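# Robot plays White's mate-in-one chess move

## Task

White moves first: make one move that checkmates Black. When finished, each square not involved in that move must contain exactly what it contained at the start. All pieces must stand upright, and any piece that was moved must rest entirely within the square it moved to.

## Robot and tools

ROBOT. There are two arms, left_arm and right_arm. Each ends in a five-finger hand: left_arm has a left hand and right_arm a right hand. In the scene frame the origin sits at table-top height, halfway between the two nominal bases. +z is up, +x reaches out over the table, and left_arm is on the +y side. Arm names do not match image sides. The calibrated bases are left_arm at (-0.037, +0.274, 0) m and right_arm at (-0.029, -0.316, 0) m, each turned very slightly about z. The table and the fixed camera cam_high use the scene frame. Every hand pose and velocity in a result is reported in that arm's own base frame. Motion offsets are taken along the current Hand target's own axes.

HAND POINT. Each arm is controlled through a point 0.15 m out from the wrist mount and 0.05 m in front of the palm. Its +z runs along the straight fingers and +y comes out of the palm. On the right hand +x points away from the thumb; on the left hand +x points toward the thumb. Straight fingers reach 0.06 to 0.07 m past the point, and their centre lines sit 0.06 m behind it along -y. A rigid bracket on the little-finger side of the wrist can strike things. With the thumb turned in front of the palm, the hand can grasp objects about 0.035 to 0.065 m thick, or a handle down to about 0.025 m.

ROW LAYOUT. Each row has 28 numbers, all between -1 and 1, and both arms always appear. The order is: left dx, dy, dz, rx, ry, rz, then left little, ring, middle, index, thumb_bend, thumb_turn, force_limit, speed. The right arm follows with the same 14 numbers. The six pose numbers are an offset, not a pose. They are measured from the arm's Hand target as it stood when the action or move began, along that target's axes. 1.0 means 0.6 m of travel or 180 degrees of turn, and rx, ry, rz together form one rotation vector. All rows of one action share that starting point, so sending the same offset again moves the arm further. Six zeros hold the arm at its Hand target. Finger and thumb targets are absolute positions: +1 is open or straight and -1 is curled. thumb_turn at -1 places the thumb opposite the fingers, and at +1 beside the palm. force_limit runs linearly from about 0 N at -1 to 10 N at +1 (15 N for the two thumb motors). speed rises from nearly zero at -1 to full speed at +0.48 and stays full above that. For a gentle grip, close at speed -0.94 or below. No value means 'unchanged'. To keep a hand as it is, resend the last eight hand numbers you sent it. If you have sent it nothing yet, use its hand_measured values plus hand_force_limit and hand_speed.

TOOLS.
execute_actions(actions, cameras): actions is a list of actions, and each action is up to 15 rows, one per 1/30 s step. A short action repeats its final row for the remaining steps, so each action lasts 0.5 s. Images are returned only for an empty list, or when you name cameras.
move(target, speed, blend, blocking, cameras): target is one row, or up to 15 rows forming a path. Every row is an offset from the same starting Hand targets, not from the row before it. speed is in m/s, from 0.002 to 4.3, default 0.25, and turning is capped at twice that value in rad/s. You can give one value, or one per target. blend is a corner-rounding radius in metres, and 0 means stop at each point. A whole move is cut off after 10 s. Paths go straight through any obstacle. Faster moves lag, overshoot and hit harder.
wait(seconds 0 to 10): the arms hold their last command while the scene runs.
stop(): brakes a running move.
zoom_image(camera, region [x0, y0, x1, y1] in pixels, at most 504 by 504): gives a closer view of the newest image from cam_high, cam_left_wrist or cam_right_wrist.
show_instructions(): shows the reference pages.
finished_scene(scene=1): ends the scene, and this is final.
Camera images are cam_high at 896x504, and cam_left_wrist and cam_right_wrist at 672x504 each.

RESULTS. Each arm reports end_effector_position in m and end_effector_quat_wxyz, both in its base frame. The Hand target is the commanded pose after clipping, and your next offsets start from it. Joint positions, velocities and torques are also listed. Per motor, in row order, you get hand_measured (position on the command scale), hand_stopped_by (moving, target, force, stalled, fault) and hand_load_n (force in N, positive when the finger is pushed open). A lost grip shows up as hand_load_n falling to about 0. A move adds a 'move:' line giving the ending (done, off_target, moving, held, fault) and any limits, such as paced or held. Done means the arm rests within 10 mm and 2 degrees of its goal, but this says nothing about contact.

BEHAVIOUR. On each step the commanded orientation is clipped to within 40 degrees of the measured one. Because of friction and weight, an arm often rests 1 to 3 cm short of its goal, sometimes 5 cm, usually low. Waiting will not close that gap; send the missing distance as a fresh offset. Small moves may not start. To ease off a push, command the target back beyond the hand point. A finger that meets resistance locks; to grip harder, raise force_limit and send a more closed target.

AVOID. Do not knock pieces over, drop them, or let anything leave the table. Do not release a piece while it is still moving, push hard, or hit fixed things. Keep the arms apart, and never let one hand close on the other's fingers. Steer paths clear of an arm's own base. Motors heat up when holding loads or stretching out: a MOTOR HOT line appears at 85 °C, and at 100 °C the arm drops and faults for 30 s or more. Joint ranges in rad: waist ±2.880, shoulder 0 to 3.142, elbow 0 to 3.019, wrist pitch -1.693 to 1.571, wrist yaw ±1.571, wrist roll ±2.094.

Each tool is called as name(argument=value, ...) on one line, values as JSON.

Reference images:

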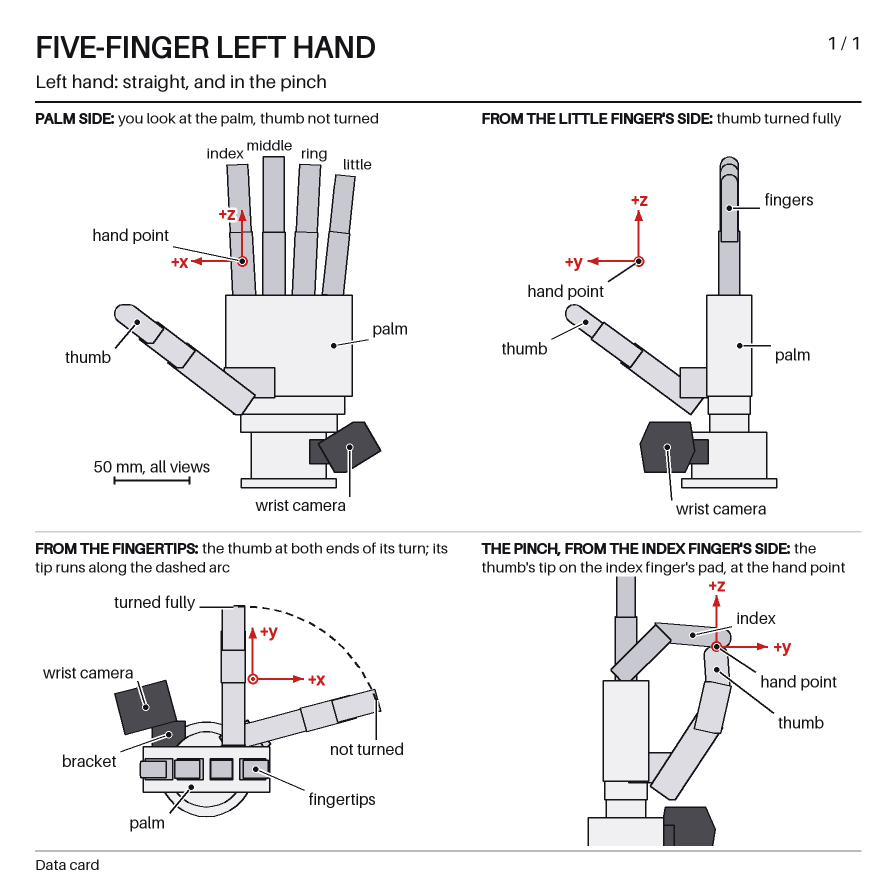

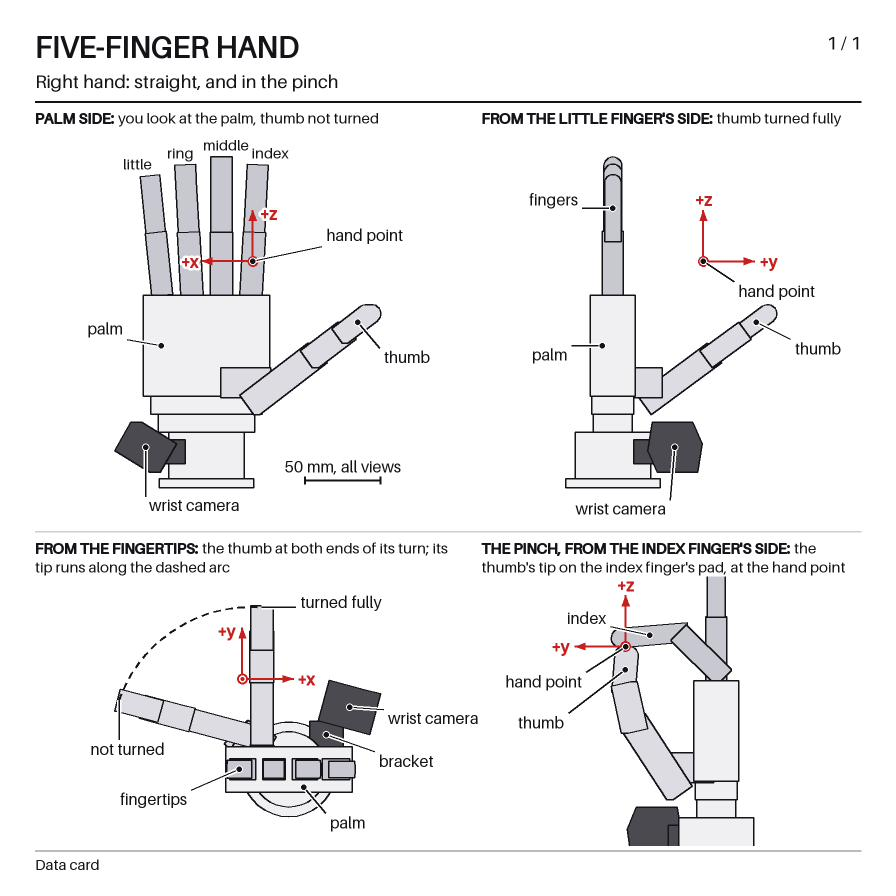

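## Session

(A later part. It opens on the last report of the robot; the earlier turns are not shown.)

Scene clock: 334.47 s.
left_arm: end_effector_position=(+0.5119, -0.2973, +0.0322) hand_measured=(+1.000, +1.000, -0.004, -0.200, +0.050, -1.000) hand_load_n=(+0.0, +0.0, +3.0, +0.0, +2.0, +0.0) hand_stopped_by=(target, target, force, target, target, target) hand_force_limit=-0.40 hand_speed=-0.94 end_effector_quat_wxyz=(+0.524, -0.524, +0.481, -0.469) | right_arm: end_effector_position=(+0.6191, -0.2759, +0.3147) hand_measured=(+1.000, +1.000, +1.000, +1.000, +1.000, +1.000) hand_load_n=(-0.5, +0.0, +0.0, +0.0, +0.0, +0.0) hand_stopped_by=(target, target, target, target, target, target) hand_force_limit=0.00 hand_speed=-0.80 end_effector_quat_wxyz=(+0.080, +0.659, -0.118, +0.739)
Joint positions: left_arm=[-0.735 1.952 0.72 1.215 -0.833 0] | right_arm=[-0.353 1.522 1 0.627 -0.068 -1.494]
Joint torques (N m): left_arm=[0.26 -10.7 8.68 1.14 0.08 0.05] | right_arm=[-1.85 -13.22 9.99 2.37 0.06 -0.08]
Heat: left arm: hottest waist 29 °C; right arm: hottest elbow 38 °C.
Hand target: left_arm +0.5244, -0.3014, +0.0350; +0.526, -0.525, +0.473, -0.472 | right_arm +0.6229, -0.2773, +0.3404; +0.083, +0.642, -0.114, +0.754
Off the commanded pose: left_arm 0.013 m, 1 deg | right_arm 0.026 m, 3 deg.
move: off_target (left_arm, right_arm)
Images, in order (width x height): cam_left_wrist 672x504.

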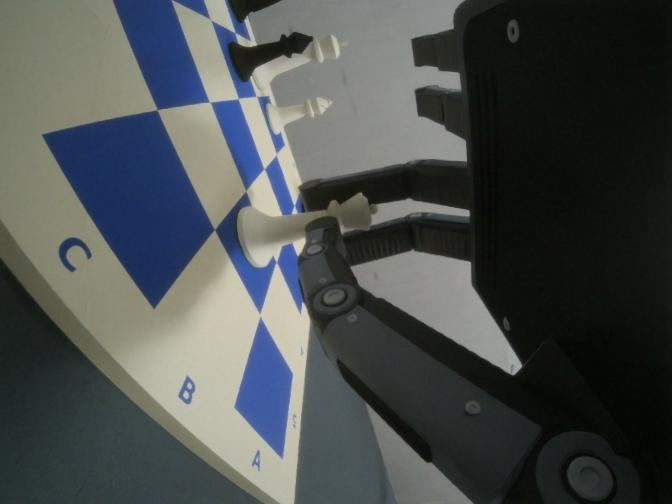

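move(target=[0,-0.035,0,0,0,0,1,1,-0.15,-0.2,0.05,-1,-0.4,-0.94,0,0,0,0,0,0,1,1,1,1,1,1,0,-0.8], speed=0.05, cameras=["cam_left_wrist"])

zoom_image(camera="cam_left_wrist", region=[130, 60, 390, 300])

Scene clock: 342.60 s.
left_arm: end_effector_position=(+0.5109, -0.2965, +0.0329) hand_measured=(+1.000, +1.000, -0.004, -0.200, +0.050, -1.000) hand_load_n=(+0.0, +0.0, +0.0, +0.0, +0.0, +0.0) hand_stopped_by=(target, target, force, target, target, target) hand_force_limit=-0.40 hand_speed=-0.94 end_effector_quat_wxyz=(+0.524, -0.524, +0.492, -0.458) | right_arm: end_effector_position=(+0.6191, -0.2759, +0.3147) hand_measured=(+1.000, +1.000, +1.000, +1.000, +1.000, +1.000) hand_load_n=(+0.0, +0.0, +0.0, +0.0, +0.0, +0.0) hand_stopped_by=(target, target, target, target, target, target) hand_force_limit=0.00 hand_speed=-0.80 end_effector_quat_wxyz=(+0.080, +0.659, -0.118, +0.739)
Joint positions: left_arm=[-0.735 1.929 0.72 1.161 -0.832 0] | right_arm=[-0.353 1.522 1 0.627 -0.068 -1.494]
Joint torques (N m): left_arm=[0.21 -13.51 8.46 1.03 0.03 0.05] | right_arm=[-1.85 -13.27 9.98 2.37 0.06 -0.08]
Heat: left arm: hottest waist 29 °C; right arm: hottest elbow 38 °C.
Hand target: left_arm +0.5244, -0.3015, +0.0561; +0.526, -0.525, +0.473, -0.472 | right_arm +0.6229, -0.2773, +0.3404; +0.083, +0.642, -0.114, +0.754
Off the commanded pose: left_arm 0.027 m, 3 deg | right_arm 0.026 m, 3 deg.
move: off_target (left_arm, right_arm)
Images, in order (width x height): cam_left_wrist 672x504.

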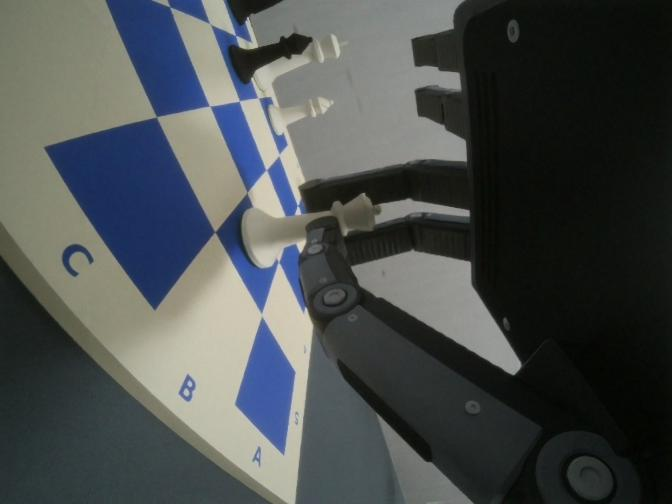

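Scaled by 1.938 from the camera's 672x504 image, which has a finer 960x720 frame.

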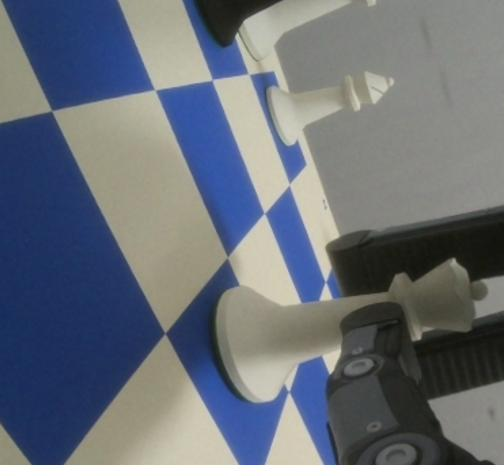

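move(target=[[0,0,0,0,0,0,1,1,0.2,0.2,0.05,-1,-0.4,-0.8,0,0,0,0,0,0,1,1,1,1,1,1,0,-0.8],[0.007,0.0333,0,0,0,0,1,1,0.2,0.2,0.05,-1,-0.4,-0.8,0,0,0,0,0,0,1,1,1,1,1,1,0,-0.8]], speed=0.04, cameras=["cam_left_wrist"])

zoom_image(camera="cam_left_wrist", region=[200, 120, 460, 300])

Scene clock: 349.13 s.
left_arm: end_effector_position=(+0.5129, -0.2976, +0.0275) hand_measured=(+1.000, +1.000, +0.200, +0.200, +0.050, -1.000) hand_load_n=(+0.0, +0.0, +0.0, +0.0, +0.0, +0.0) hand_stopped_by=(target, target, target, target, target, target) hand_force_limit=-0.40 hand_speed=-0.80 end_effector_quat_wxyz=(+0.525, -0.524, +0.488, -0.460) | right_arm: end_effector_position=(+0.6191, -0.2759, +0.3147) hand_measured=(+1.000, +1.000, +1.000, +1.000, +1.000, +1.000) hand_load_n=(+0.0, +0.0, +0.0, +0.0, +0.0, +0.0) hand_stopped_by=(target, target, target, target, target, target) hand_force_limit=0.00 hand_speed=-0.80 end_effector_quat_wxyz=(+0.080, +0.659, -0.118, +0.739)
Joint positions: left_arm=[-0.735 1.954 0.727 1.188 -0.836 0] | right_arm=[-0.353 1.522 1 0.627 -0.068 -1.494]
Joint torques (N m): left_arm=[-0.26 -10.7 8.76 1.88 -0.11 0.05] | right_arm=[-1.85 -13.33 9.98 2.37 0.06 -0.07]
Heat: left arm: hottest waist 29 °C; right arm: hottest elbow 38 °C.
Hand target: left_arm +0.5248, -0.3056, +0.0360; +0.526, -0.525, +0.473, -0.472 | right_arm +0.6229, -0.2773, +0.3404; +0.083, +0.642, -0.114, +0.754
Off the commanded pose: left_arm 0.017 m, 2 deg | right_arm 0.026 m, 3 deg.
move: off_target (left_arm, right_arm)
Images, in order (width x height): cam_left_wrist 672x504.

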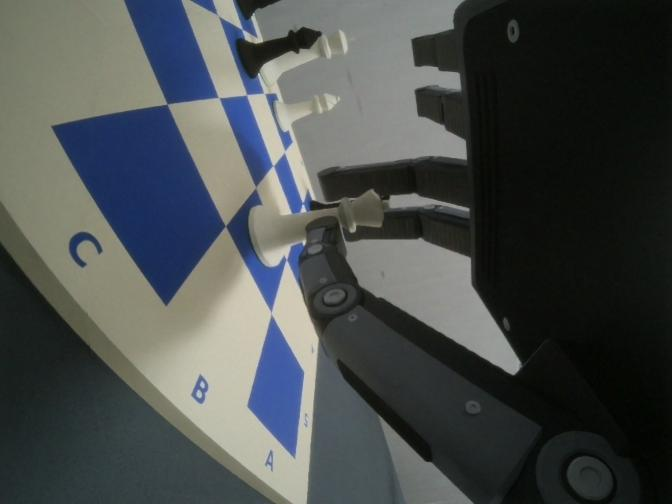

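Scaled by 1.938 from the camera's 672x504 image, which has a finer 960x720 frame.

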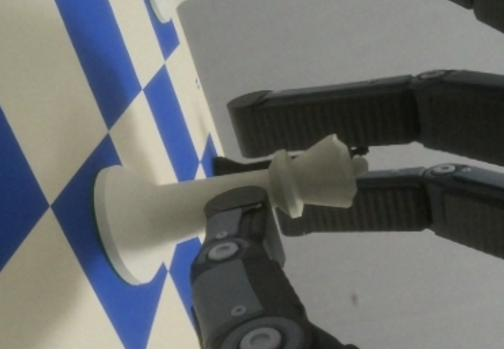

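move(target=[0.01,0,0,0,0,0,1,1,0.2,0.2,0.05,-1,-0.4,-0.8,0,0,0,0,0,0,1,1,1,1,1,1,0,-0.8], speed=0.04, cameras=["cam_left_wrist"])

zoom_image(camera="cam_left_wrist", region=[200, 120, 460, 300])

Scene clock: 353.03 s.
left_arm: end_effector_position=(+0.5169, -0.2994, +0.0306) hand_measured=(+1.000, +1.000, +0.200, +0.200, +0.050, -1.000) hand_load_n=(+0.0, +0.0, +0.0, +0.0, +0.5, +0.0) hand_stopped_by=(target, target, target, target, target, target) hand_force_limit=-0.40 hand_speed=-0.80 end_effector_quat_wxyz=(+0.527, -0.527, +0.482, -0.461) | right_arm: end_effector_position=(+0.6191, -0.2759, +0.3147) hand_measured=(+1.000, +1.000, +1.000, +1.000, +1.000, +1.000) hand_load_n=(+0.0, +0.0, +0.0, +0.0, +0.0, +0.0) hand_stopped_by=(target, target, target, target, target, target) hand_force_limit=0.00 hand_speed=-0.80 end_effector_quat_wxyz=(+0.080, +0.659, -0.118, +0.739)
Joint positions: left_arm=[-0.735 1.957 0.74 1.188 -0.845 0] | right_arm=[-0.353 1.522 1 0.627 -0.068 -1.494]
Joint torques (N m): left_arm=[-0.85 -11.22 8.87 1.48 -0.11 0.05] | right_arm=[-1.85 -13.22 9.98 2.37 0.06 -0.08]
Heat: left arm: hottest waist 29 °C; right arm: hottest elbow 38 °C.
Hand target: left_arm +0.5254, -0.3115, +0.0359; +0.526, -0.525, +0.474, -0.472 | right_arm +0.6229, -0.2773, +0.3404; +0.083, +0.642, -0.114, +0.754
Off the commanded pose: left_arm 0.016 m, 2 deg | right_arm 0.026 m, 3 deg.
move: off_target (left_arm, right_arm)
Images, in order (width x height): cam_left_wrist 672x504.

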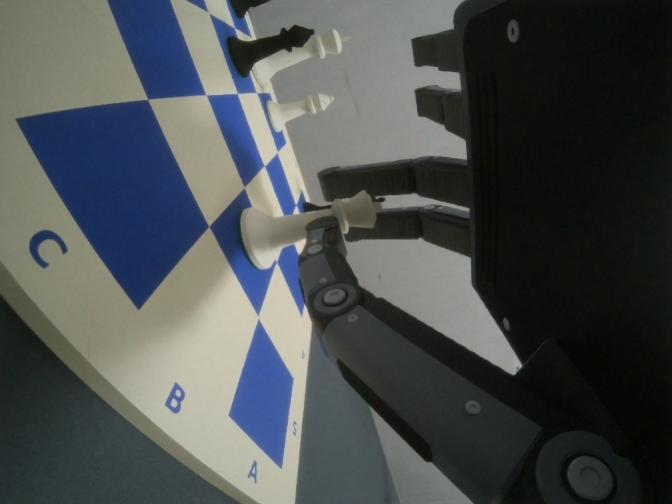

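Scaled by 1.938 from the camera's 672x504 image, which has a finer 960x720 frame.

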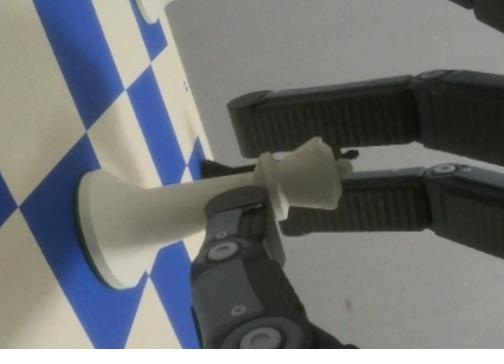

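move(target=[[0,0,0,0,0,0,1,1,0.4,0.4,0.05,-1,-0.4,-0.5,0,0,0,0,0,0,1,1,1,1,1,1,0,-0.8],[0.012,0,-0.035,0,0,0,1,1,0.4,0.4,0.05,-1,-0.4,-0.5,0,0,0,0,0,0,1,1,1,1,1,1,0,-0.8]], speed=0.06, cameras=["cam_left_wrist"])

zoom_image(camera="cam_left_wrist", region=[200, 120, 460, 300])

Scene clock: 369.13 s.
left_arm: end_effector_position=(+0.5034, -0.3140, +0.0318) hand_measured=(+1.000, +1.000, +0.400, +0.400, +0.050, -1.000) hand_load_n=(+0.0, +0.0, +0.0, +0.0, +0.0, +0.0) hand_stopped_by=(target, target, target, target, target, target) hand_force_limit=-0.40 hand_speed=-0.50 end_effector_quat_wxyz=(+0.527, -0.526, +0.480, -0.463) | right_arm: end_effector_position=(+0.6191, -0.2759, +0.3147) hand_measured=(+1.000, +1.000, +1.000, +1.000, +1.000, +1.000) hand_load_n=(+0.0, +0.0, +0.0, +0.0, +0.0, +0.0) hand_stopped_by=(target, target, target, target, target, target) hand_force_limit=0.00 hand_speed=-0.80 end_effector_quat_wxyz=(+0.080, +0.659, -0.118, +0.739)
Joint positions: left_arm=[-0.781 1.957 0.74 1.193 -0.891 0] | right_arm=[-0.353 1.522 1 0.627 -0.068 -1.494]
Joint torques (N m): left_arm=[-0.5 -11.4 6.8 1.72 -0.11 0.06] | right_arm=[-1.79 -13.22 9.99 2.37 0.06 -0.07]
Heat: left arm: hottest waist 29 °C; right arm: hottest elbow 38 °C.
Hand target: left_arm +0.5053, -0.3208, +0.0359; +0.526, -0.525, +0.474, -0.472 | right_arm +0.6229, -0.2773, +0.3404; +0.083, +0.642, -0.114, +0.754
Off the commanded pose: left_arm 0.008 m, 1 deg | right_arm 0.026 m, 3 deg.
move: off_target (right_arm)
Images, in order (width x height): cam_left_wrist 672x504.

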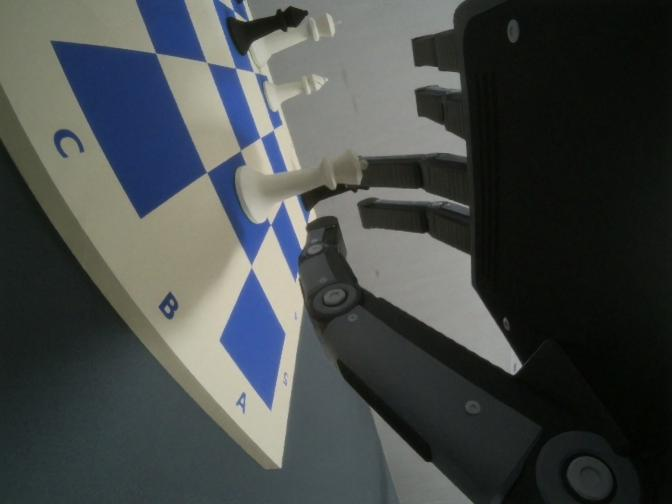

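Scaled by 1.938 from the camera's 672x504 image, which has a finer 960x720 frame.

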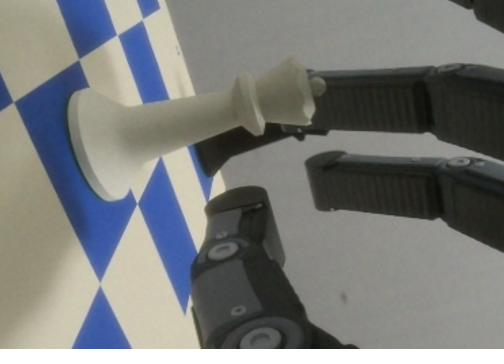

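move(target=[-0.0228,0,0.0283,0,0,0,1,1,0.4,0.4,0.05,-1,-0.4,-0.5,0,0,0,0,0,0,1,1,1,1,1,1,0,-0.8], speed=0.06, cameras=["cam_left_wrist"])

zoom_image(camera="cam_left_wrist", region=[200, 120, 460, 300])

Scene clock: 374.80 s.
left_arm: end_effector_position=(+0.5144, -0.3042, +0.0318) hand_measured=(+1.000, +1.000, +0.400, +0.400, +0.050, -1.000) hand_load_n=(+0.0, +0.0, -0.5, +0.0, +0.0, +0.0) hand_stopped_by=(target, target, target, target, target, target) hand_force_limit=-0.40 hand_speed=-0.50 end_effector_quat_wxyz=(+0.525, -0.525, +0.482, -0.466) | right_arm: end_effector_position=(+0.6191, -0.2759, +0.3147) hand_measured=(+1.000, +1.000, +1.000, +1.000, +1.000, +1.000) hand_load_n=(+0.0, +0.0, +0.0, +0.0, +0.0, +0.0) hand_stopped_by=(target, target, target, target, target, target) hand_force_limit=0.00 hand_speed=-0.80 end_effector_quat_wxyz=(+0.080, +0.659, -0.118, +0.739)
Joint positions: left_arm=[-0.744 1.957 0.74 1.194 -0.845 0] | right_arm=[-0.353 1.522 1 0.627 -0.068 -1.494]
Joint torques (N m): left_arm=[0.15 -11.34 6.87 1.81 0.08 0.05] | right_arm=[-1.85 -13.22 9.98 2.37 0.06 -0.08]
Heat: left arm: hottest waist 29 °C; right arm: hottest elbow 38 °C.
Hand target: left_arm +0.5208, -0.3054, +0.0360; +0.526, -0.525, +0.473, -0.472 | right_arm +0.6229, -0.2773, +0.3404; +0.083, +0.642, -0.114, +0.754
Off the commanded pose: left_arm 0.008 m, 1 deg | right_arm 0.026 m, 3 deg.
move: off_target (right_arm)
Images, in order (width x height): cam_left_wrist 672x504.

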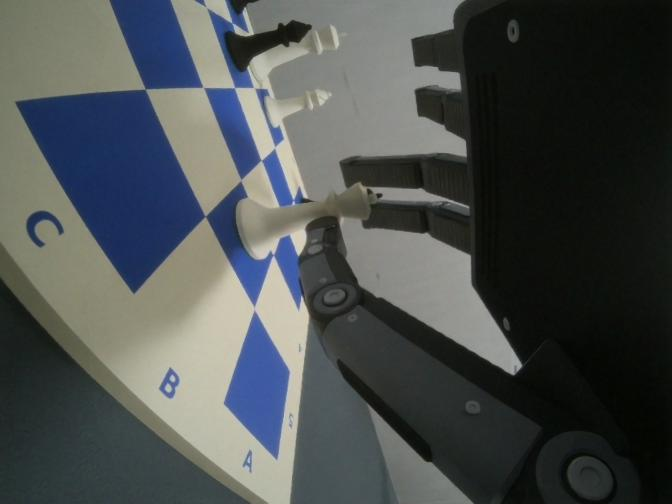

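Scaled by 1.938 from the camera's 672x504 image, which has a finer 960x720 frame.

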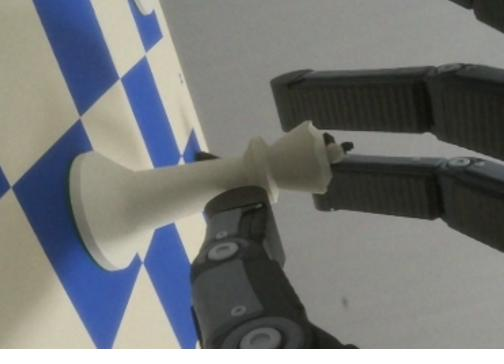

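move(target=[[0,0,0.005,0,0,0,1,1,0.2,0.2,0.05,-1,-0.4,-0.5,0,0,0,0,0,0,1,1,1,1,1,1,0,-0.8],[0,0,0.005,0,0,0,1,1,-0.15,-0.15,0.05,-1,-0.5,-0.94,0,0,0,0,0,0,1,1,1,1,1,1,0,-0.8]], speed=0.06, cameras=["cam_left_wrist"])

zoom_image(camera="cam_left_wrist", region=[200, 120, 460, 300])

Scene clock: 382.47 s.
left_arm: end_effector_position=(+0.5151, -0.3039, +0.0318) hand_measured=(+1.000, +1.000, -0.076, -0.150, +0.050, -1.000) hand_load_n=(+0.0, +0.0, +3.5, +0.0, +2.5, +0.5) hand_stopped_by=(target, target, force, target, target, target) hand_force_limit=-0.50 hand_speed=-0.94 end_effector_quat_wxyz=(+0.524, -0.524, +0.483, -0.466) | right_arm: end_effector_position=(+0.6191, -0.2759, +0.3147) hand_measured=(+1.000, +1.000, +1.000, +1.000, +1.000, +1.000) hand_load_n=(+0.0, +0.0, +0.0, +0.0, +0.0, +0.0) hand_stopped_by=(target, target, target, target, target, target) hand_force_limit=0.00 hand_speed=-0.80 end_effector_quat_wxyz=(+0.080, +0.659, -0.118, +0.739)
Joint positions: left_arm=[-0.741 1.957 0.74 1.194 -0.84 0] | right_arm=[-0.353 1.522 1 0.627 -0.068 -1.494]
Joint torques (N m): left_arm=[0.15 -11.05 7.45 1.72 0.06 0.05] | right_arm=[-1.9 -13.27 9.98 2.37 0.06 -0.08]
Heat: left arm: hottest waist 29 °C; right arm: hottest elbow 38 °C.
Hand target: left_arm +0.5238, -0.3051, +0.0360; +0.526, -0.525, +0.473, -0.472 | right_arm +0.6229, -0.2773, +0.3404; +0.083, +0.642, -0.114, +0.754
Off the commanded pose: left_arm 0.010 m, 1 deg | right_arm 0.026 m, 3 deg.
move: off_target (right_arm)
Images, in order (width x height): cam_left_wrist 672x504.

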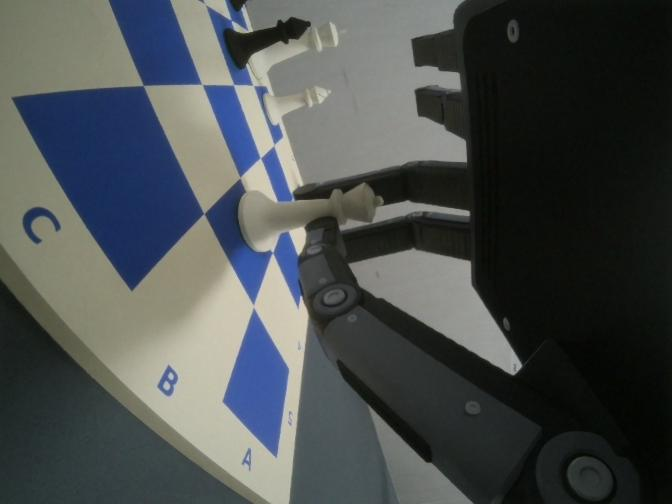

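Scaled by 1.938 from the camera's 672x504 image, which has a finer 960x720 frame.

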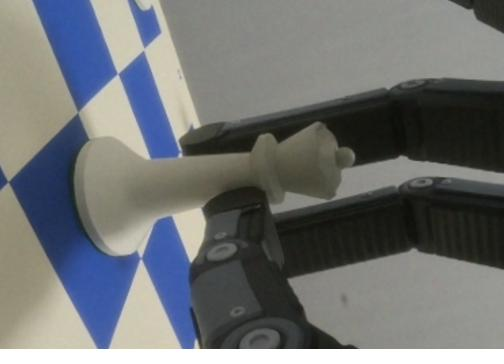

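move(target=[0,-0.05,0,0,0,0,1,1,-0.15,-0.15,0.05,-1,-0.5,-0.94,0,0,0,0,0,0,1,1,1,1,1,1,0,-0.8], speed=0.06, cameras=["cam_left_wrist"])

zoom_image(camera="cam_left_wrist", region=[200, 120, 460, 300])

Scene clock: 386.53 s.
left_arm: end_effector_position=(+0.5156, -0.3043, +0.0482) hand_measured=(+1.000, +1.000, -0.076, -0.150, +0.050, -1.000) hand_load_n=(-0.5, +0.0, +3.5, +0.0, +2.5, +0.5) hand_stopped_by=(target, target, force, target, target, target) hand_force_limit=-0.50 hand_speed=-0.94 end_effector_quat_wxyz=(+0.524, -0.524, +0.486, -0.463) | right_arm: end_effector_position=(+0.6191, -0.2759, +0.3147) hand_measured=(+1.000, +1.000, +1.000, +1.000, +1.000, +1.000) hand_load_n=(+0.0, +0.0, +0.0, +0.0, +0.0, +0.0) hand_stopped_by=(target, target, target, target, target, target) hand_force_limit=0.00 hand_speed=-0.80 end_effector_quat_wxyz=(+0.080, +0.659, -0.118, +0.739)
Joint positions: left_arm=[-0.741 1.902 0.74 1.129 -0.84 0] | right_arm=[-0.353 1.522 1 0.627 -0.068 -1.494]
Joint torques (N m): left_arm=[0.15 -13.33 7.42 0.91 0.04 0.05] | right_arm=[-1.85 -13.22 10 2.36 0.06 -0.08]
Heat: left arm: hottest waist 29 °C; right arm: hottest elbow 38 °C.
Hand target: left_arm +0.5238, -0.3051, +0.0659; +0.526, -0.525, +0.473, -0.472 | right_arm +0.6229, -0.2773, +0.3404; +0.083, +0.642, -0.114, +0.754
Off the commanded pose: left_arm 0.020 m, 2 deg | right_arm 0.026 m, 3 deg.
move: off_target (left_arm, right_arm)
Images, in order (width x height): cam_left_wrist 672x504.

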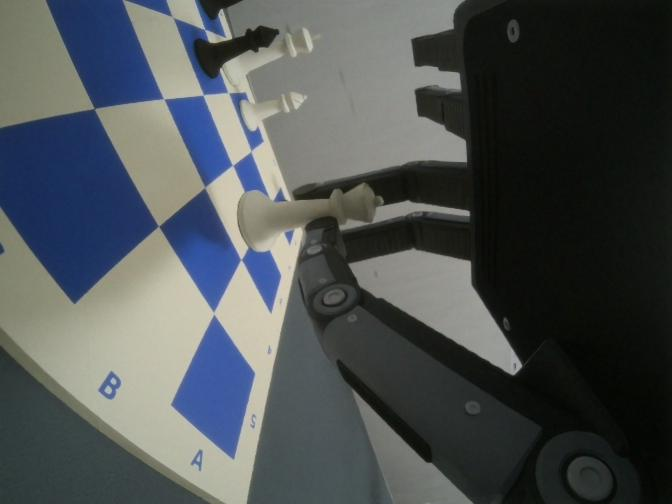

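Scaled by 1.938 from the camera's 672x504 image, which has a finer 960x720 frame.

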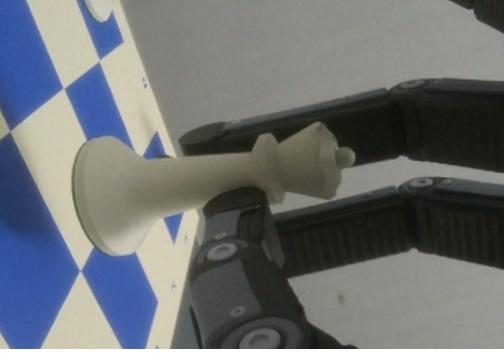

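zoom_image(camera="cam_left_wrist", region=[140, 60, 320, 330])

Scaled by 1.867 from the camera's 672x504 image, which has a finer 960x720 frame.

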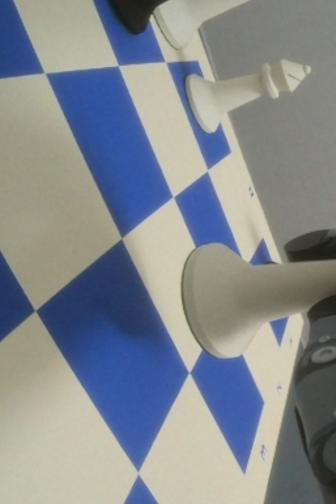

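move(target=[0.0023,0,0.1195,0,0,0,1,1,-0.15,-0.15,0.05,-1,-0.5,-0.94,0,0,0,0,0,0,1,1,1,1,1,1,0,-0.8], speed=0.07, cameras=["cam_high","cam_left_wrist"])

zoom_image(camera="cam_left_wrist", region=[140, 60, 400, 330])

Scene clock: 435.77 s.
left_arm: end_effector_position=(+0.5802, -0.2935, +0.0593) hand_measured=(+1.000, +1.000, -0.076, -0.150, +0.050, -1.000) hand_load_n=(+0.0, +0.0, +3.5, +0.0, +2.5, +0.5) hand_stopped_by=(target, target, force, target, target, target) hand_force_limit=-0.50 hand_speed=-0.94 end_effector_quat_wxyz=(+0.524, -0.525, +0.482, -0.467) | right_arm: end_effector_position=(+0.6191, -0.2759, +0.3147) hand_measured=(+1.000, +1.000, +1.000, +1.000, +1.000, +1.000) hand_load_n=(+0.0, +0.0, +0.0, +0.0, +0.0, +0.0) hand_stopped_by=(target, target, target, target, target, target) hand_force_limit=0.00 hand_speed=-0.80 end_effector_quat_wxyz=(+0.080, +0.659, -0.118, +0.739)
Joint positions: left_arm=[-0.633 1.936 0.866 1.049 -0.734 0] | right_arm=[-0.353 1.522 1 0.627 -0.068 -1.494]
Joint torques (N m): left_arm=[0.09 -11.63 10.92 1.06 0.06 0.05] | right_arm=[-1.79 -13.27 9.99 2.37 0.06 -0.08]
Heat: left arm: hottest waist 29 °C; right arm: hottest elbow 38 °C.
Hand target: left_arm +0.5952, -0.2990, +0.0660; +0.526, -0.525, +0.473, -0.472 | right_arm +0.6229, -0.2773, +0.3404; +0.083, +0.642, -0.114, +0.754
Off the commanded pose: left_arm 0.017 m, 1 deg | right_arm 0.026 m, 3 deg.
move: off_target (left_arm, right_arm)
Images, in order (width x height): cam_high 896x504, cam_left_wrist 672x504.

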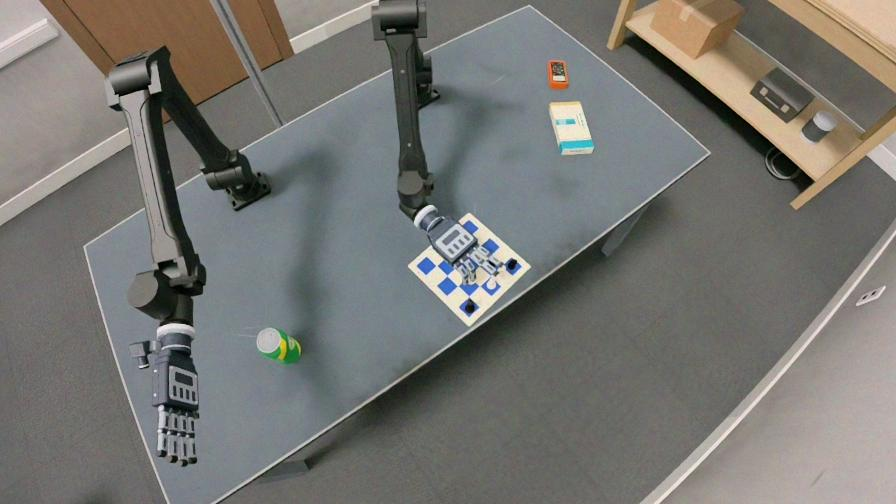

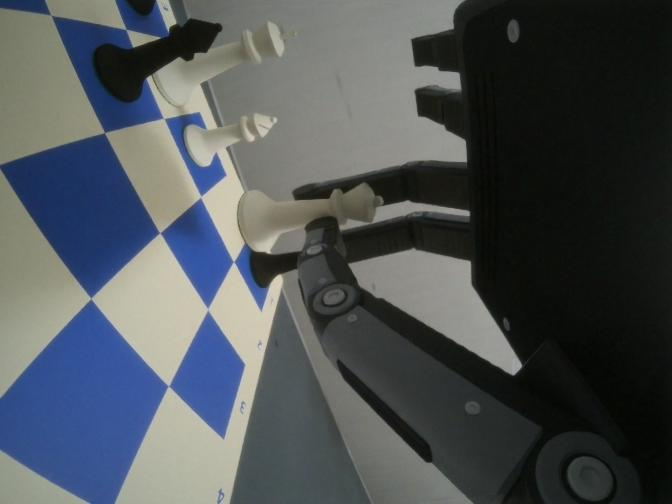

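Scaled by 1.867 from the camera's 672x504 image, which has a finer 960x720 frame.

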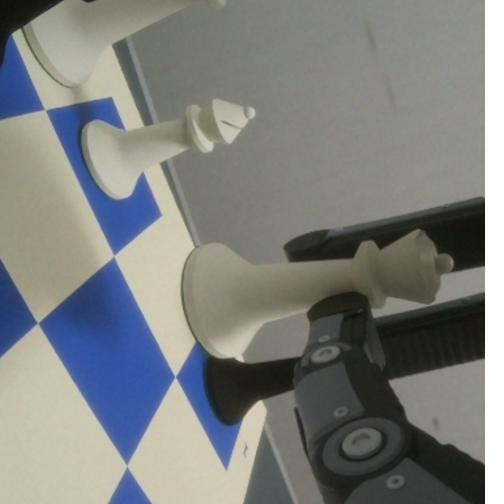

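move(target=[[0.0137,0,0.003,0,0,0,1,1,-0.15,-0.15,0.05,-1,-0.5,-0.94,0,0,0,0,0,0,1,1,1,1,1,1,0,-0.8],[0.0137,0.0333,0.003,0,0,0,1,1,-0.15,-0.15,0.05,-1,-0.5,-0.94,0,0,0,0,0,0,1,1,1,1,1,1,0,-0.8]], speed=0.05, cameras=["cam_left_wrist"])

zoom_image(camera="cam_left_wrist", region=[140, 60, 400, 330])

Scene clock: 451.47 s.
left_arm: end_effector_position=(+0.5850, -0.2957, +0.0340) hand_measured=(+1.000, +1.000, -0.076, -0.150, +0.050, -1.000) hand_load_n=(+0.0, +0.0, +3.0, +0.5, +2.5, +0.5) hand_stopped_by=(target, target, force, target, target, target) hand_force_limit=-0.50 hand_speed=-0.94 end_effector_quat_wxyz=(+0.524, -0.527, +0.489, -0.456) | right_arm: end_effector_position=(+0.6191, -0.2759, +0.3147) hand_measured=(+1.000, +1.000, +1.000, +1.000, +1.000, +1.000) hand_load_n=(+0.0, +0.0, +0.0, +0.0, +0.0, +0.0) hand_stopped_by=(target, target, target, target, target, target) hand_force_limit=0.00 hand_speed=-0.80 end_effector_quat_wxyz=(+0.080, +0.659, -0.118, +0.739)
Joint positions: left_arm=[-0.633 1.998 0.89 1.063 -0.74 0] | right_arm=[-0.353 1.522 1 0.627 -0.068 -1.494]
Joint torques (N m): left_arm=[-0.67 -12.28 10.26 1.89 -0.12 0.05] | right_arm=[-1.85 -13.27 9.99 2.39 0.06 -0.07]
Heat: left arm: hottest waist 29 °C; right arm: hottest elbow 38 °C.
Hand target: left_arm +0.5978, -0.3070, +0.0460; +0.526, -0.525, +0.474, -0.472 | right_arm +0.6229, -0.2773, +0.3404; +0.083, +0.642, -0.114, +0.754
Off the commanded pose: left_arm 0.021 m, 3 deg | right_arm 0.026 m, 3 deg.
move: off_target (left_arm, right_arm)
Images, in order (width x height): cam_left_wrist 672x504.

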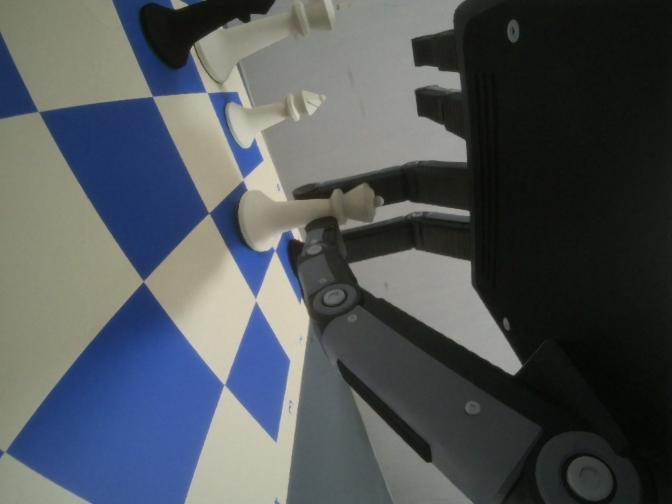

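Scaled by 1.867 from the camera's 672x504 image, which has a finer 960x720 frame.

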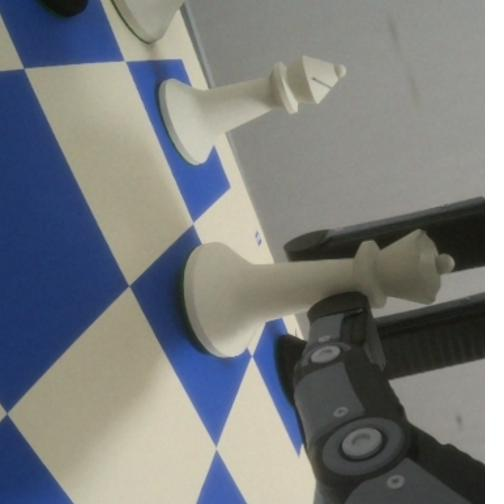

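move(target=[0.0035,0,-0.005,0,0,0,1,1,-0.15,-0.15,0.05,-1,-0.5,-0.94,0,0,0,0,0,0,1,1,1,1,1,1,0,-0.8], speed=0.05, cameras=["cam_left_wrist"])

Scene clock: 469.00 s.
left_arm: end_effector_position=(+0.5846, -0.2952, +0.0341) hand_measured=(+1.000, +1.000, -0.076, -0.150, +0.050, -1.000) hand_load_n=(-0.5, -0.5, +2.5, +0.0, +2.5, +0.5) hand_stopped_by=(target, target, force, target, target, target) hand_force_limit=-0.50 hand_speed=-0.94 end_effector_quat_wxyz=(+0.526, -0.529, +0.487, -0.455) | right_arm: end_effector_position=(+0.6191, -0.2759, +0.3147) hand_measured=(+1.000, +1.000, +1.000, +1.000, +1.000, +1.000) hand_load_n=(+0.0, +0.0, +0.0, +0.0, +0.0, +0.0) hand_stopped_by=(target, target, target, target, target, target) hand_force_limit=0.00 hand_speed=-0.80 end_effector_quat_wxyz=(+0.080, +0.659, -0.118, +0.739)
Joint positions: left_arm=[-0.635 1.998 0.89 1.063 -0.747 0] | right_arm=[-0.353 1.522 1 0.627 -0.068 -1.494]
Joint torques (N m): left_arm=[-1.2 -12.22 10.18 1.89 -0.09 0.04] | right_arm=[-1.85 -13.27 9.98 2.36 0.06 -0.07]
Heat: left arm: hottest elbow 30 °C; right arm: hottest elbow 38 °C.
Hand target: left_arm +0.5951, -0.3093, +0.0460; +0.526, -0.525, +0.473, -0.472 | right_arm +0.6229, -0.2773, +0.3404; +0.083, +0.642, -0.114, +0.754
Off the commanded pose: left_arm 0.021 m, 3 deg | right_arm 0.026 m, 3 deg.
move: off_target (left_arm, right_arm)
Images, in order (width x height): cam_left_wrist 672x504.

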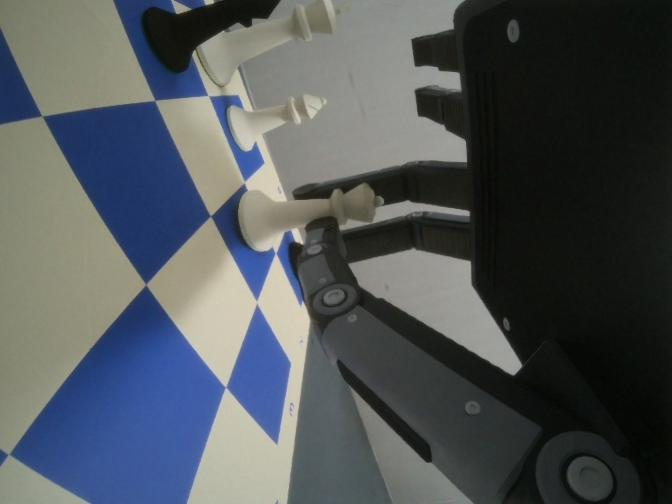

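move(target=[0.004,0,0,0,0,0,1,1,-0.15,-0.15,0.05,-1,-0.5,-0.94,0,0,0,0,0,0,1,1,1,1,1,1,0,-0.8], speed=0.05)

Scene clock: 471.30 s.
left_arm: end_effector_position=(+0.5837, -0.2963, +0.0341) hand_measured=(+1.000, +1.000, -0.076, -0.150, +0.050, -1.000) hand_load_n=(+0.0, +0.0, +3.0, -0.5, +2.0, +0.5) hand_stopped_by=(target, target, force, target, target, target) hand_force_limit=-0.50 hand_speed=-0.94 end_effector_quat_wxyz=(+0.526, -0.529, +0.487, -0.455) | right_arm: end_effector_position=(+0.6191, -0.2759, +0.3147) hand_measured=(+1.000, +1.000, +1.000, +1.000, +1.000, +1.000) hand_load_n=(+0.0, +0.0, +0.0, +0.0, +0.0, +0.0) hand_stopped_by=(target, target, target, target, target, target) hand_force_limit=0.00 hand_speed=-0.80 end_effector_quat_wxyz=(+0.080, +0.659, -0.118, +0.739)
Joint positions: left_arm=[-0.638 1.998 0.89 1.063 -0.75 0] | right_arm=[-0.353 1.522 1 0.627 -0.068 -1.494]
Joint torques (N m): left_arm=[-0.56 -12.04 10.52 1.87 -0.12 0.03] | right_arm=[-1.79 -13.22 9.99 2.39 0.06 -0.07]
Heat: left arm: hottest elbow 30 °C; right arm: hottest elbow 38 °C.
Hand target: left_arm +0.5953, -0.3118, +0.0460; +0.526, -0.525, +0.474, -0.472 | right_arm +0.6229, -0.2773, +0.3404; +0.083, +0.642, -0.114, +0.754
Off the commanded pose: left_arm 0.023 m, 3 deg | right_arm 0.026 m, 3 deg.
move: off_target (left_arm, right_arm)

move(target=[0.0072,0,-0.0033,0,0,0,1,1,-0.15,-0.15,0.05,-1,-0.5,-0.94,0,0,0,0,0,0,1,1,1,1,1,1,0,-0.8], speed=0.05, cameras=["cam_left_wrist"])

zoom_image(camera="cam_left_wrist", region=[140, 60, 400, 330])

Scene clock: 475.57 s.
left_arm: end_effector_position=(+0.5833, -0.3019, +0.0368) hand_measured=(+1.000, +1.000, -0.076, -0.150, +0.050, -1.000) hand_load_n=(+0.0, +0.0, +3.0, +0.0, +2.0, +0.5) hand_stopped_by=(target, target, force, target, target, target) hand_force_limit=-0.50 hand_speed=-0.94 end_effector_quat_wxyz=(+0.526, -0.528, +0.485, -0.457) | right_arm: end_effector_position=(+0.6191, -0.2759, +0.3147) hand_measured=(+1.000, +1.000, +1.000, +1.000, +1.000, +1.000) hand_load_n=(+0.0, +0.0, +0.0, +0.0, +0.0, +0.0) hand_stopped_by=(target, target, target, target, target, target) hand_force_limit=0.00 hand_speed=-0.80 end_effector_quat_wxyz=(+0.080, +0.659, -0.118, +0.739)
Joint positions: left_arm=[-0.647 1.999 0.898 1.063 -0.76 0] | right_arm=[-0.353 1.522 1 0.627 -0.068 -1.494]
Joint torques (N m): left_arm=[-1.14 -11.81 10.37 1.69 -0.11 0.06] | right_arm=[-1.9 -13.27 9.99 2.37 0.06 -0.07]
Heat: left arm: hottest elbow 30 °C; right arm: hottest elbow 38 °C.
Hand target: left_arm +0.5938, -0.3163, +0.0459; +0.526, -0.525, +0.473, -0.472 | right_arm +0.6229, -0.2773, +0.3404; +0.083, +0.642, -0.114, +0.754
Off the commanded pose: left_arm 0.020 m, 2 deg | right_arm 0.026 m, 3 deg.
move: off_target (left_arm, right_arm)
Images, in order (width x height): cam_left_wrist 672x504.

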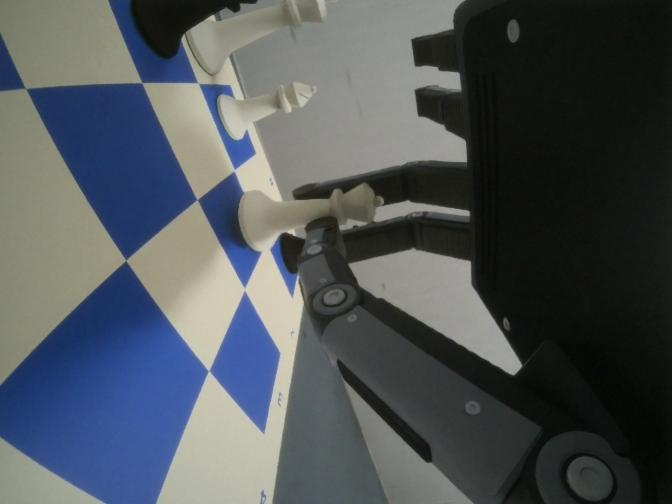

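Scaled by 1.867 from the camera's 672x504 image, which has a finer 960x720 frame.

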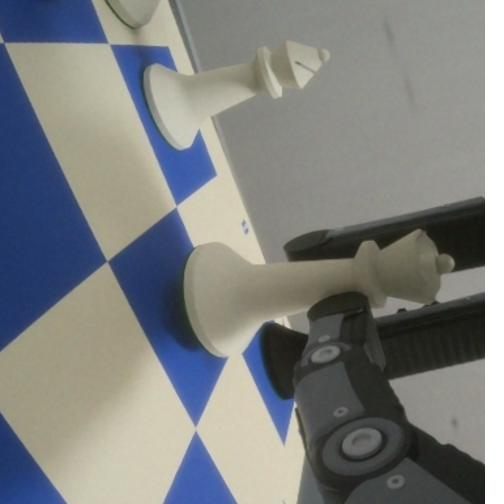

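move(target=[[0,0,-0.006,0,0,0,1,1,-0.15,-0.15,0.05,-1,-0.5,-0.94,0,0,0,0,0,0,1,1,1,1,1,1,0,-0.8],[0,0.0108,-0.006,0,0,0,1,1,-0.15,-0.15,0.05,-1,-0.5,-0.94,0,0,0,0,0,0,1,1,1,1,1,1,0,-0.8]], speed=0.04, cameras=["cam_left_wrist"])

zoom_image(camera="cam_left_wrist", region=[140, 60, 400, 330])

Scene clock: 485.67 s.
left_arm: end_effector_position=(+0.5818, -0.3034, +0.0317) hand_measured=(+1.000, +1.000, -0.076, -0.150, +0.050, -1.000) hand_load_n=(+0.0, +0.0, +3.0, +0.0, +2.0, +0.5) hand_stopped_by=(target, target, force, target, target, target) hand_force_limit=-0.50 hand_speed=-0.94 end_effector_quat_wxyz=(+0.526, -0.528, +0.484, -0.458) | right_arm: end_effector_position=(+0.6191, -0.2759, +0.3147) hand_measured=(+1.000, +1.000, +1.000, +1.000, +1.000, +1.000) hand_load_n=(+0.0, +0.0, +0.0, +0.0, +0.0, +0.0) hand_stopped_by=(target, target, target, target, target, target) hand_force_limit=0.00 hand_speed=-0.80 end_effector_quat_wxyz=(+0.080, +0.659, -0.118, +0.739)
Joint positions: left_arm=[-0.652 2.013 0.898 1.08 -0.765 0] | right_arm=[-0.353 1.522 1 0.627 -0.068 -1.494]
Joint torques (N m): left_arm=[-1.03 -12.22 9.73 1.84 -0.1 0.06] | right_arm=[-1.85 -13.27 9.96 2.36 0.06 -0.08]
Heat: left arm: hottest elbow 30 °C; right arm: hottest elbow 38 °C.
Hand target: left_arm +0.5902, -0.3167, +0.0394; +0.526, -0.525, +0.473, -0.472 | right_arm +0.6229, -0.2773, +0.3404; +0.083, +0.642, -0.114, +0.754
Off the commanded pose: left_arm 0.018 m, 2 deg | right_arm 0.026 m, 3 deg.
move: off_target (left_arm, right_arm)
Images, in order (width x height): cam_left_wrist 672x504.

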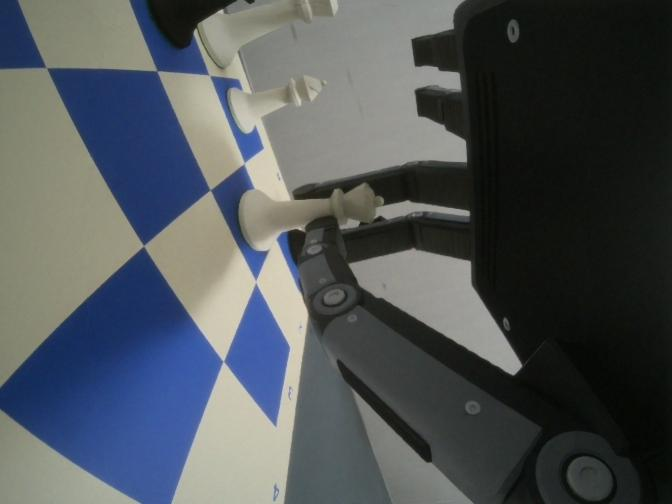

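Scaled by 1.867 from the camera's 672x504 image, which has a finer 960x720 frame.

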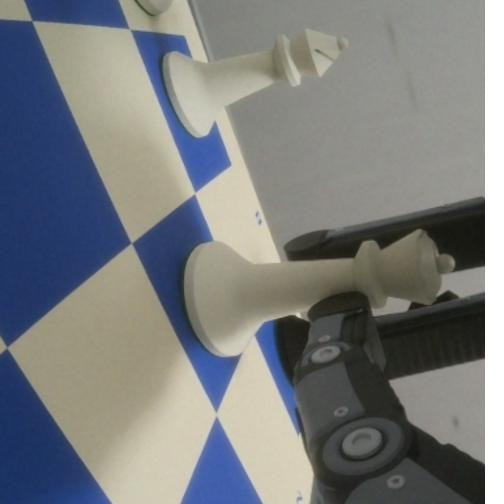

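move(target=[0,0.0067,0,0,0,0,1,1,-0.15,-0.15,0.05,-1,-0.5,-0.94,0,0,0,0,0,0,1,1,1,1,1,1,0,-0.8], speed=0.04, cameras=["cam_left_wrist"])

zoom_image(camera="cam_left_wrist", region=[140, 60, 400, 330])

Scene clock: 493.73 s.
left_arm: end_effector_position=(+0.5821, -0.3036, +0.0314) hand_measured=(+1.000, +1.000, -0.076, -0.150, +0.050, -1.000) hand_load_n=(+0.0, +0.0, +3.0, +0.0, +1.5, +0.5) hand_stopped_by=(target, target, force, target, target, target) hand_force_limit=-0.50 hand_speed=-0.94 end_effector_quat_wxyz=(+0.527, -0.528, +0.481, -0.461) | right_arm: end_effector_position=(+0.6191, -0.2759, +0.3147) hand_measured=(+1.000, +1.000, +1.000, +1.000, +1.000, +1.000) hand_load_n=(+0.0, +0.0, +0.0, +0.0, +0.0, +0.0) hand_stopped_by=(target, target, target, target, target, target) hand_force_limit=0.00 hand_speed=-0.80 end_effector_quat_wxyz=(+0.080, +0.659, -0.118, +0.739)
Joint positions: left_arm=[-0.652 2.018 0.898 1.092 -0.765 0] | right_arm=[-0.353 1.522 1 0.627 -0.068 -1.494]
Joint torques (N m): left_arm=[-1.2 -11.58 9.76 1.8 -0.09 0.05] | right_arm=[-1.85 -13.27 9.98 2.37 0.06 -0.08]
Heat: left arm: hottest elbow 30 °C; right arm: hottest elbow 38 °C.
Hand target: left_arm +0.5902, -0.3167, +0.0355; +0.526, -0.525, +0.473, -0.472 | right_arm +0.6229, -0.2773, +0.3404; +0.083, +0.642, -0.114, +0.754
Off the commanded pose: left_arm 0.016 m, 2 deg | right_arm 0.026 m, 3 deg.
move: off_target (left_arm, right_arm)
Images, in order (width x height): cam_left_wrist 672x504.

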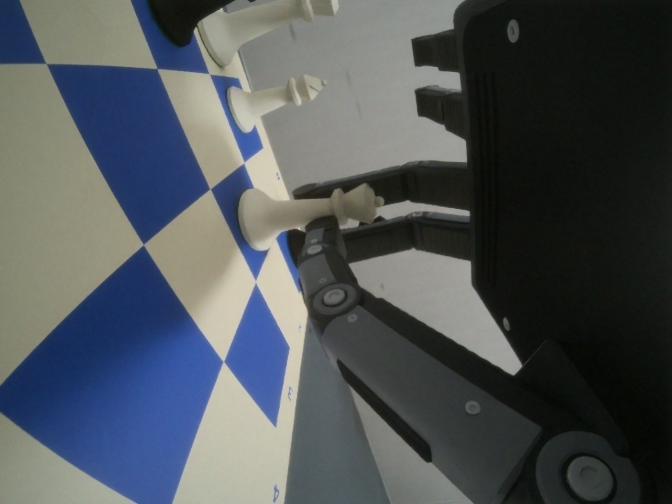

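Scaled by 1.867 from the camera's 672x504 image, which has a finer 960x720 frame.

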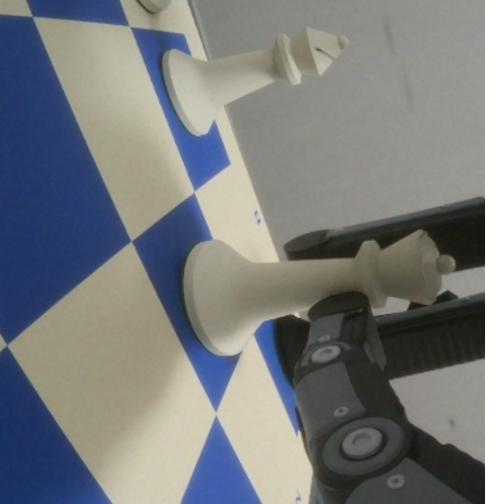

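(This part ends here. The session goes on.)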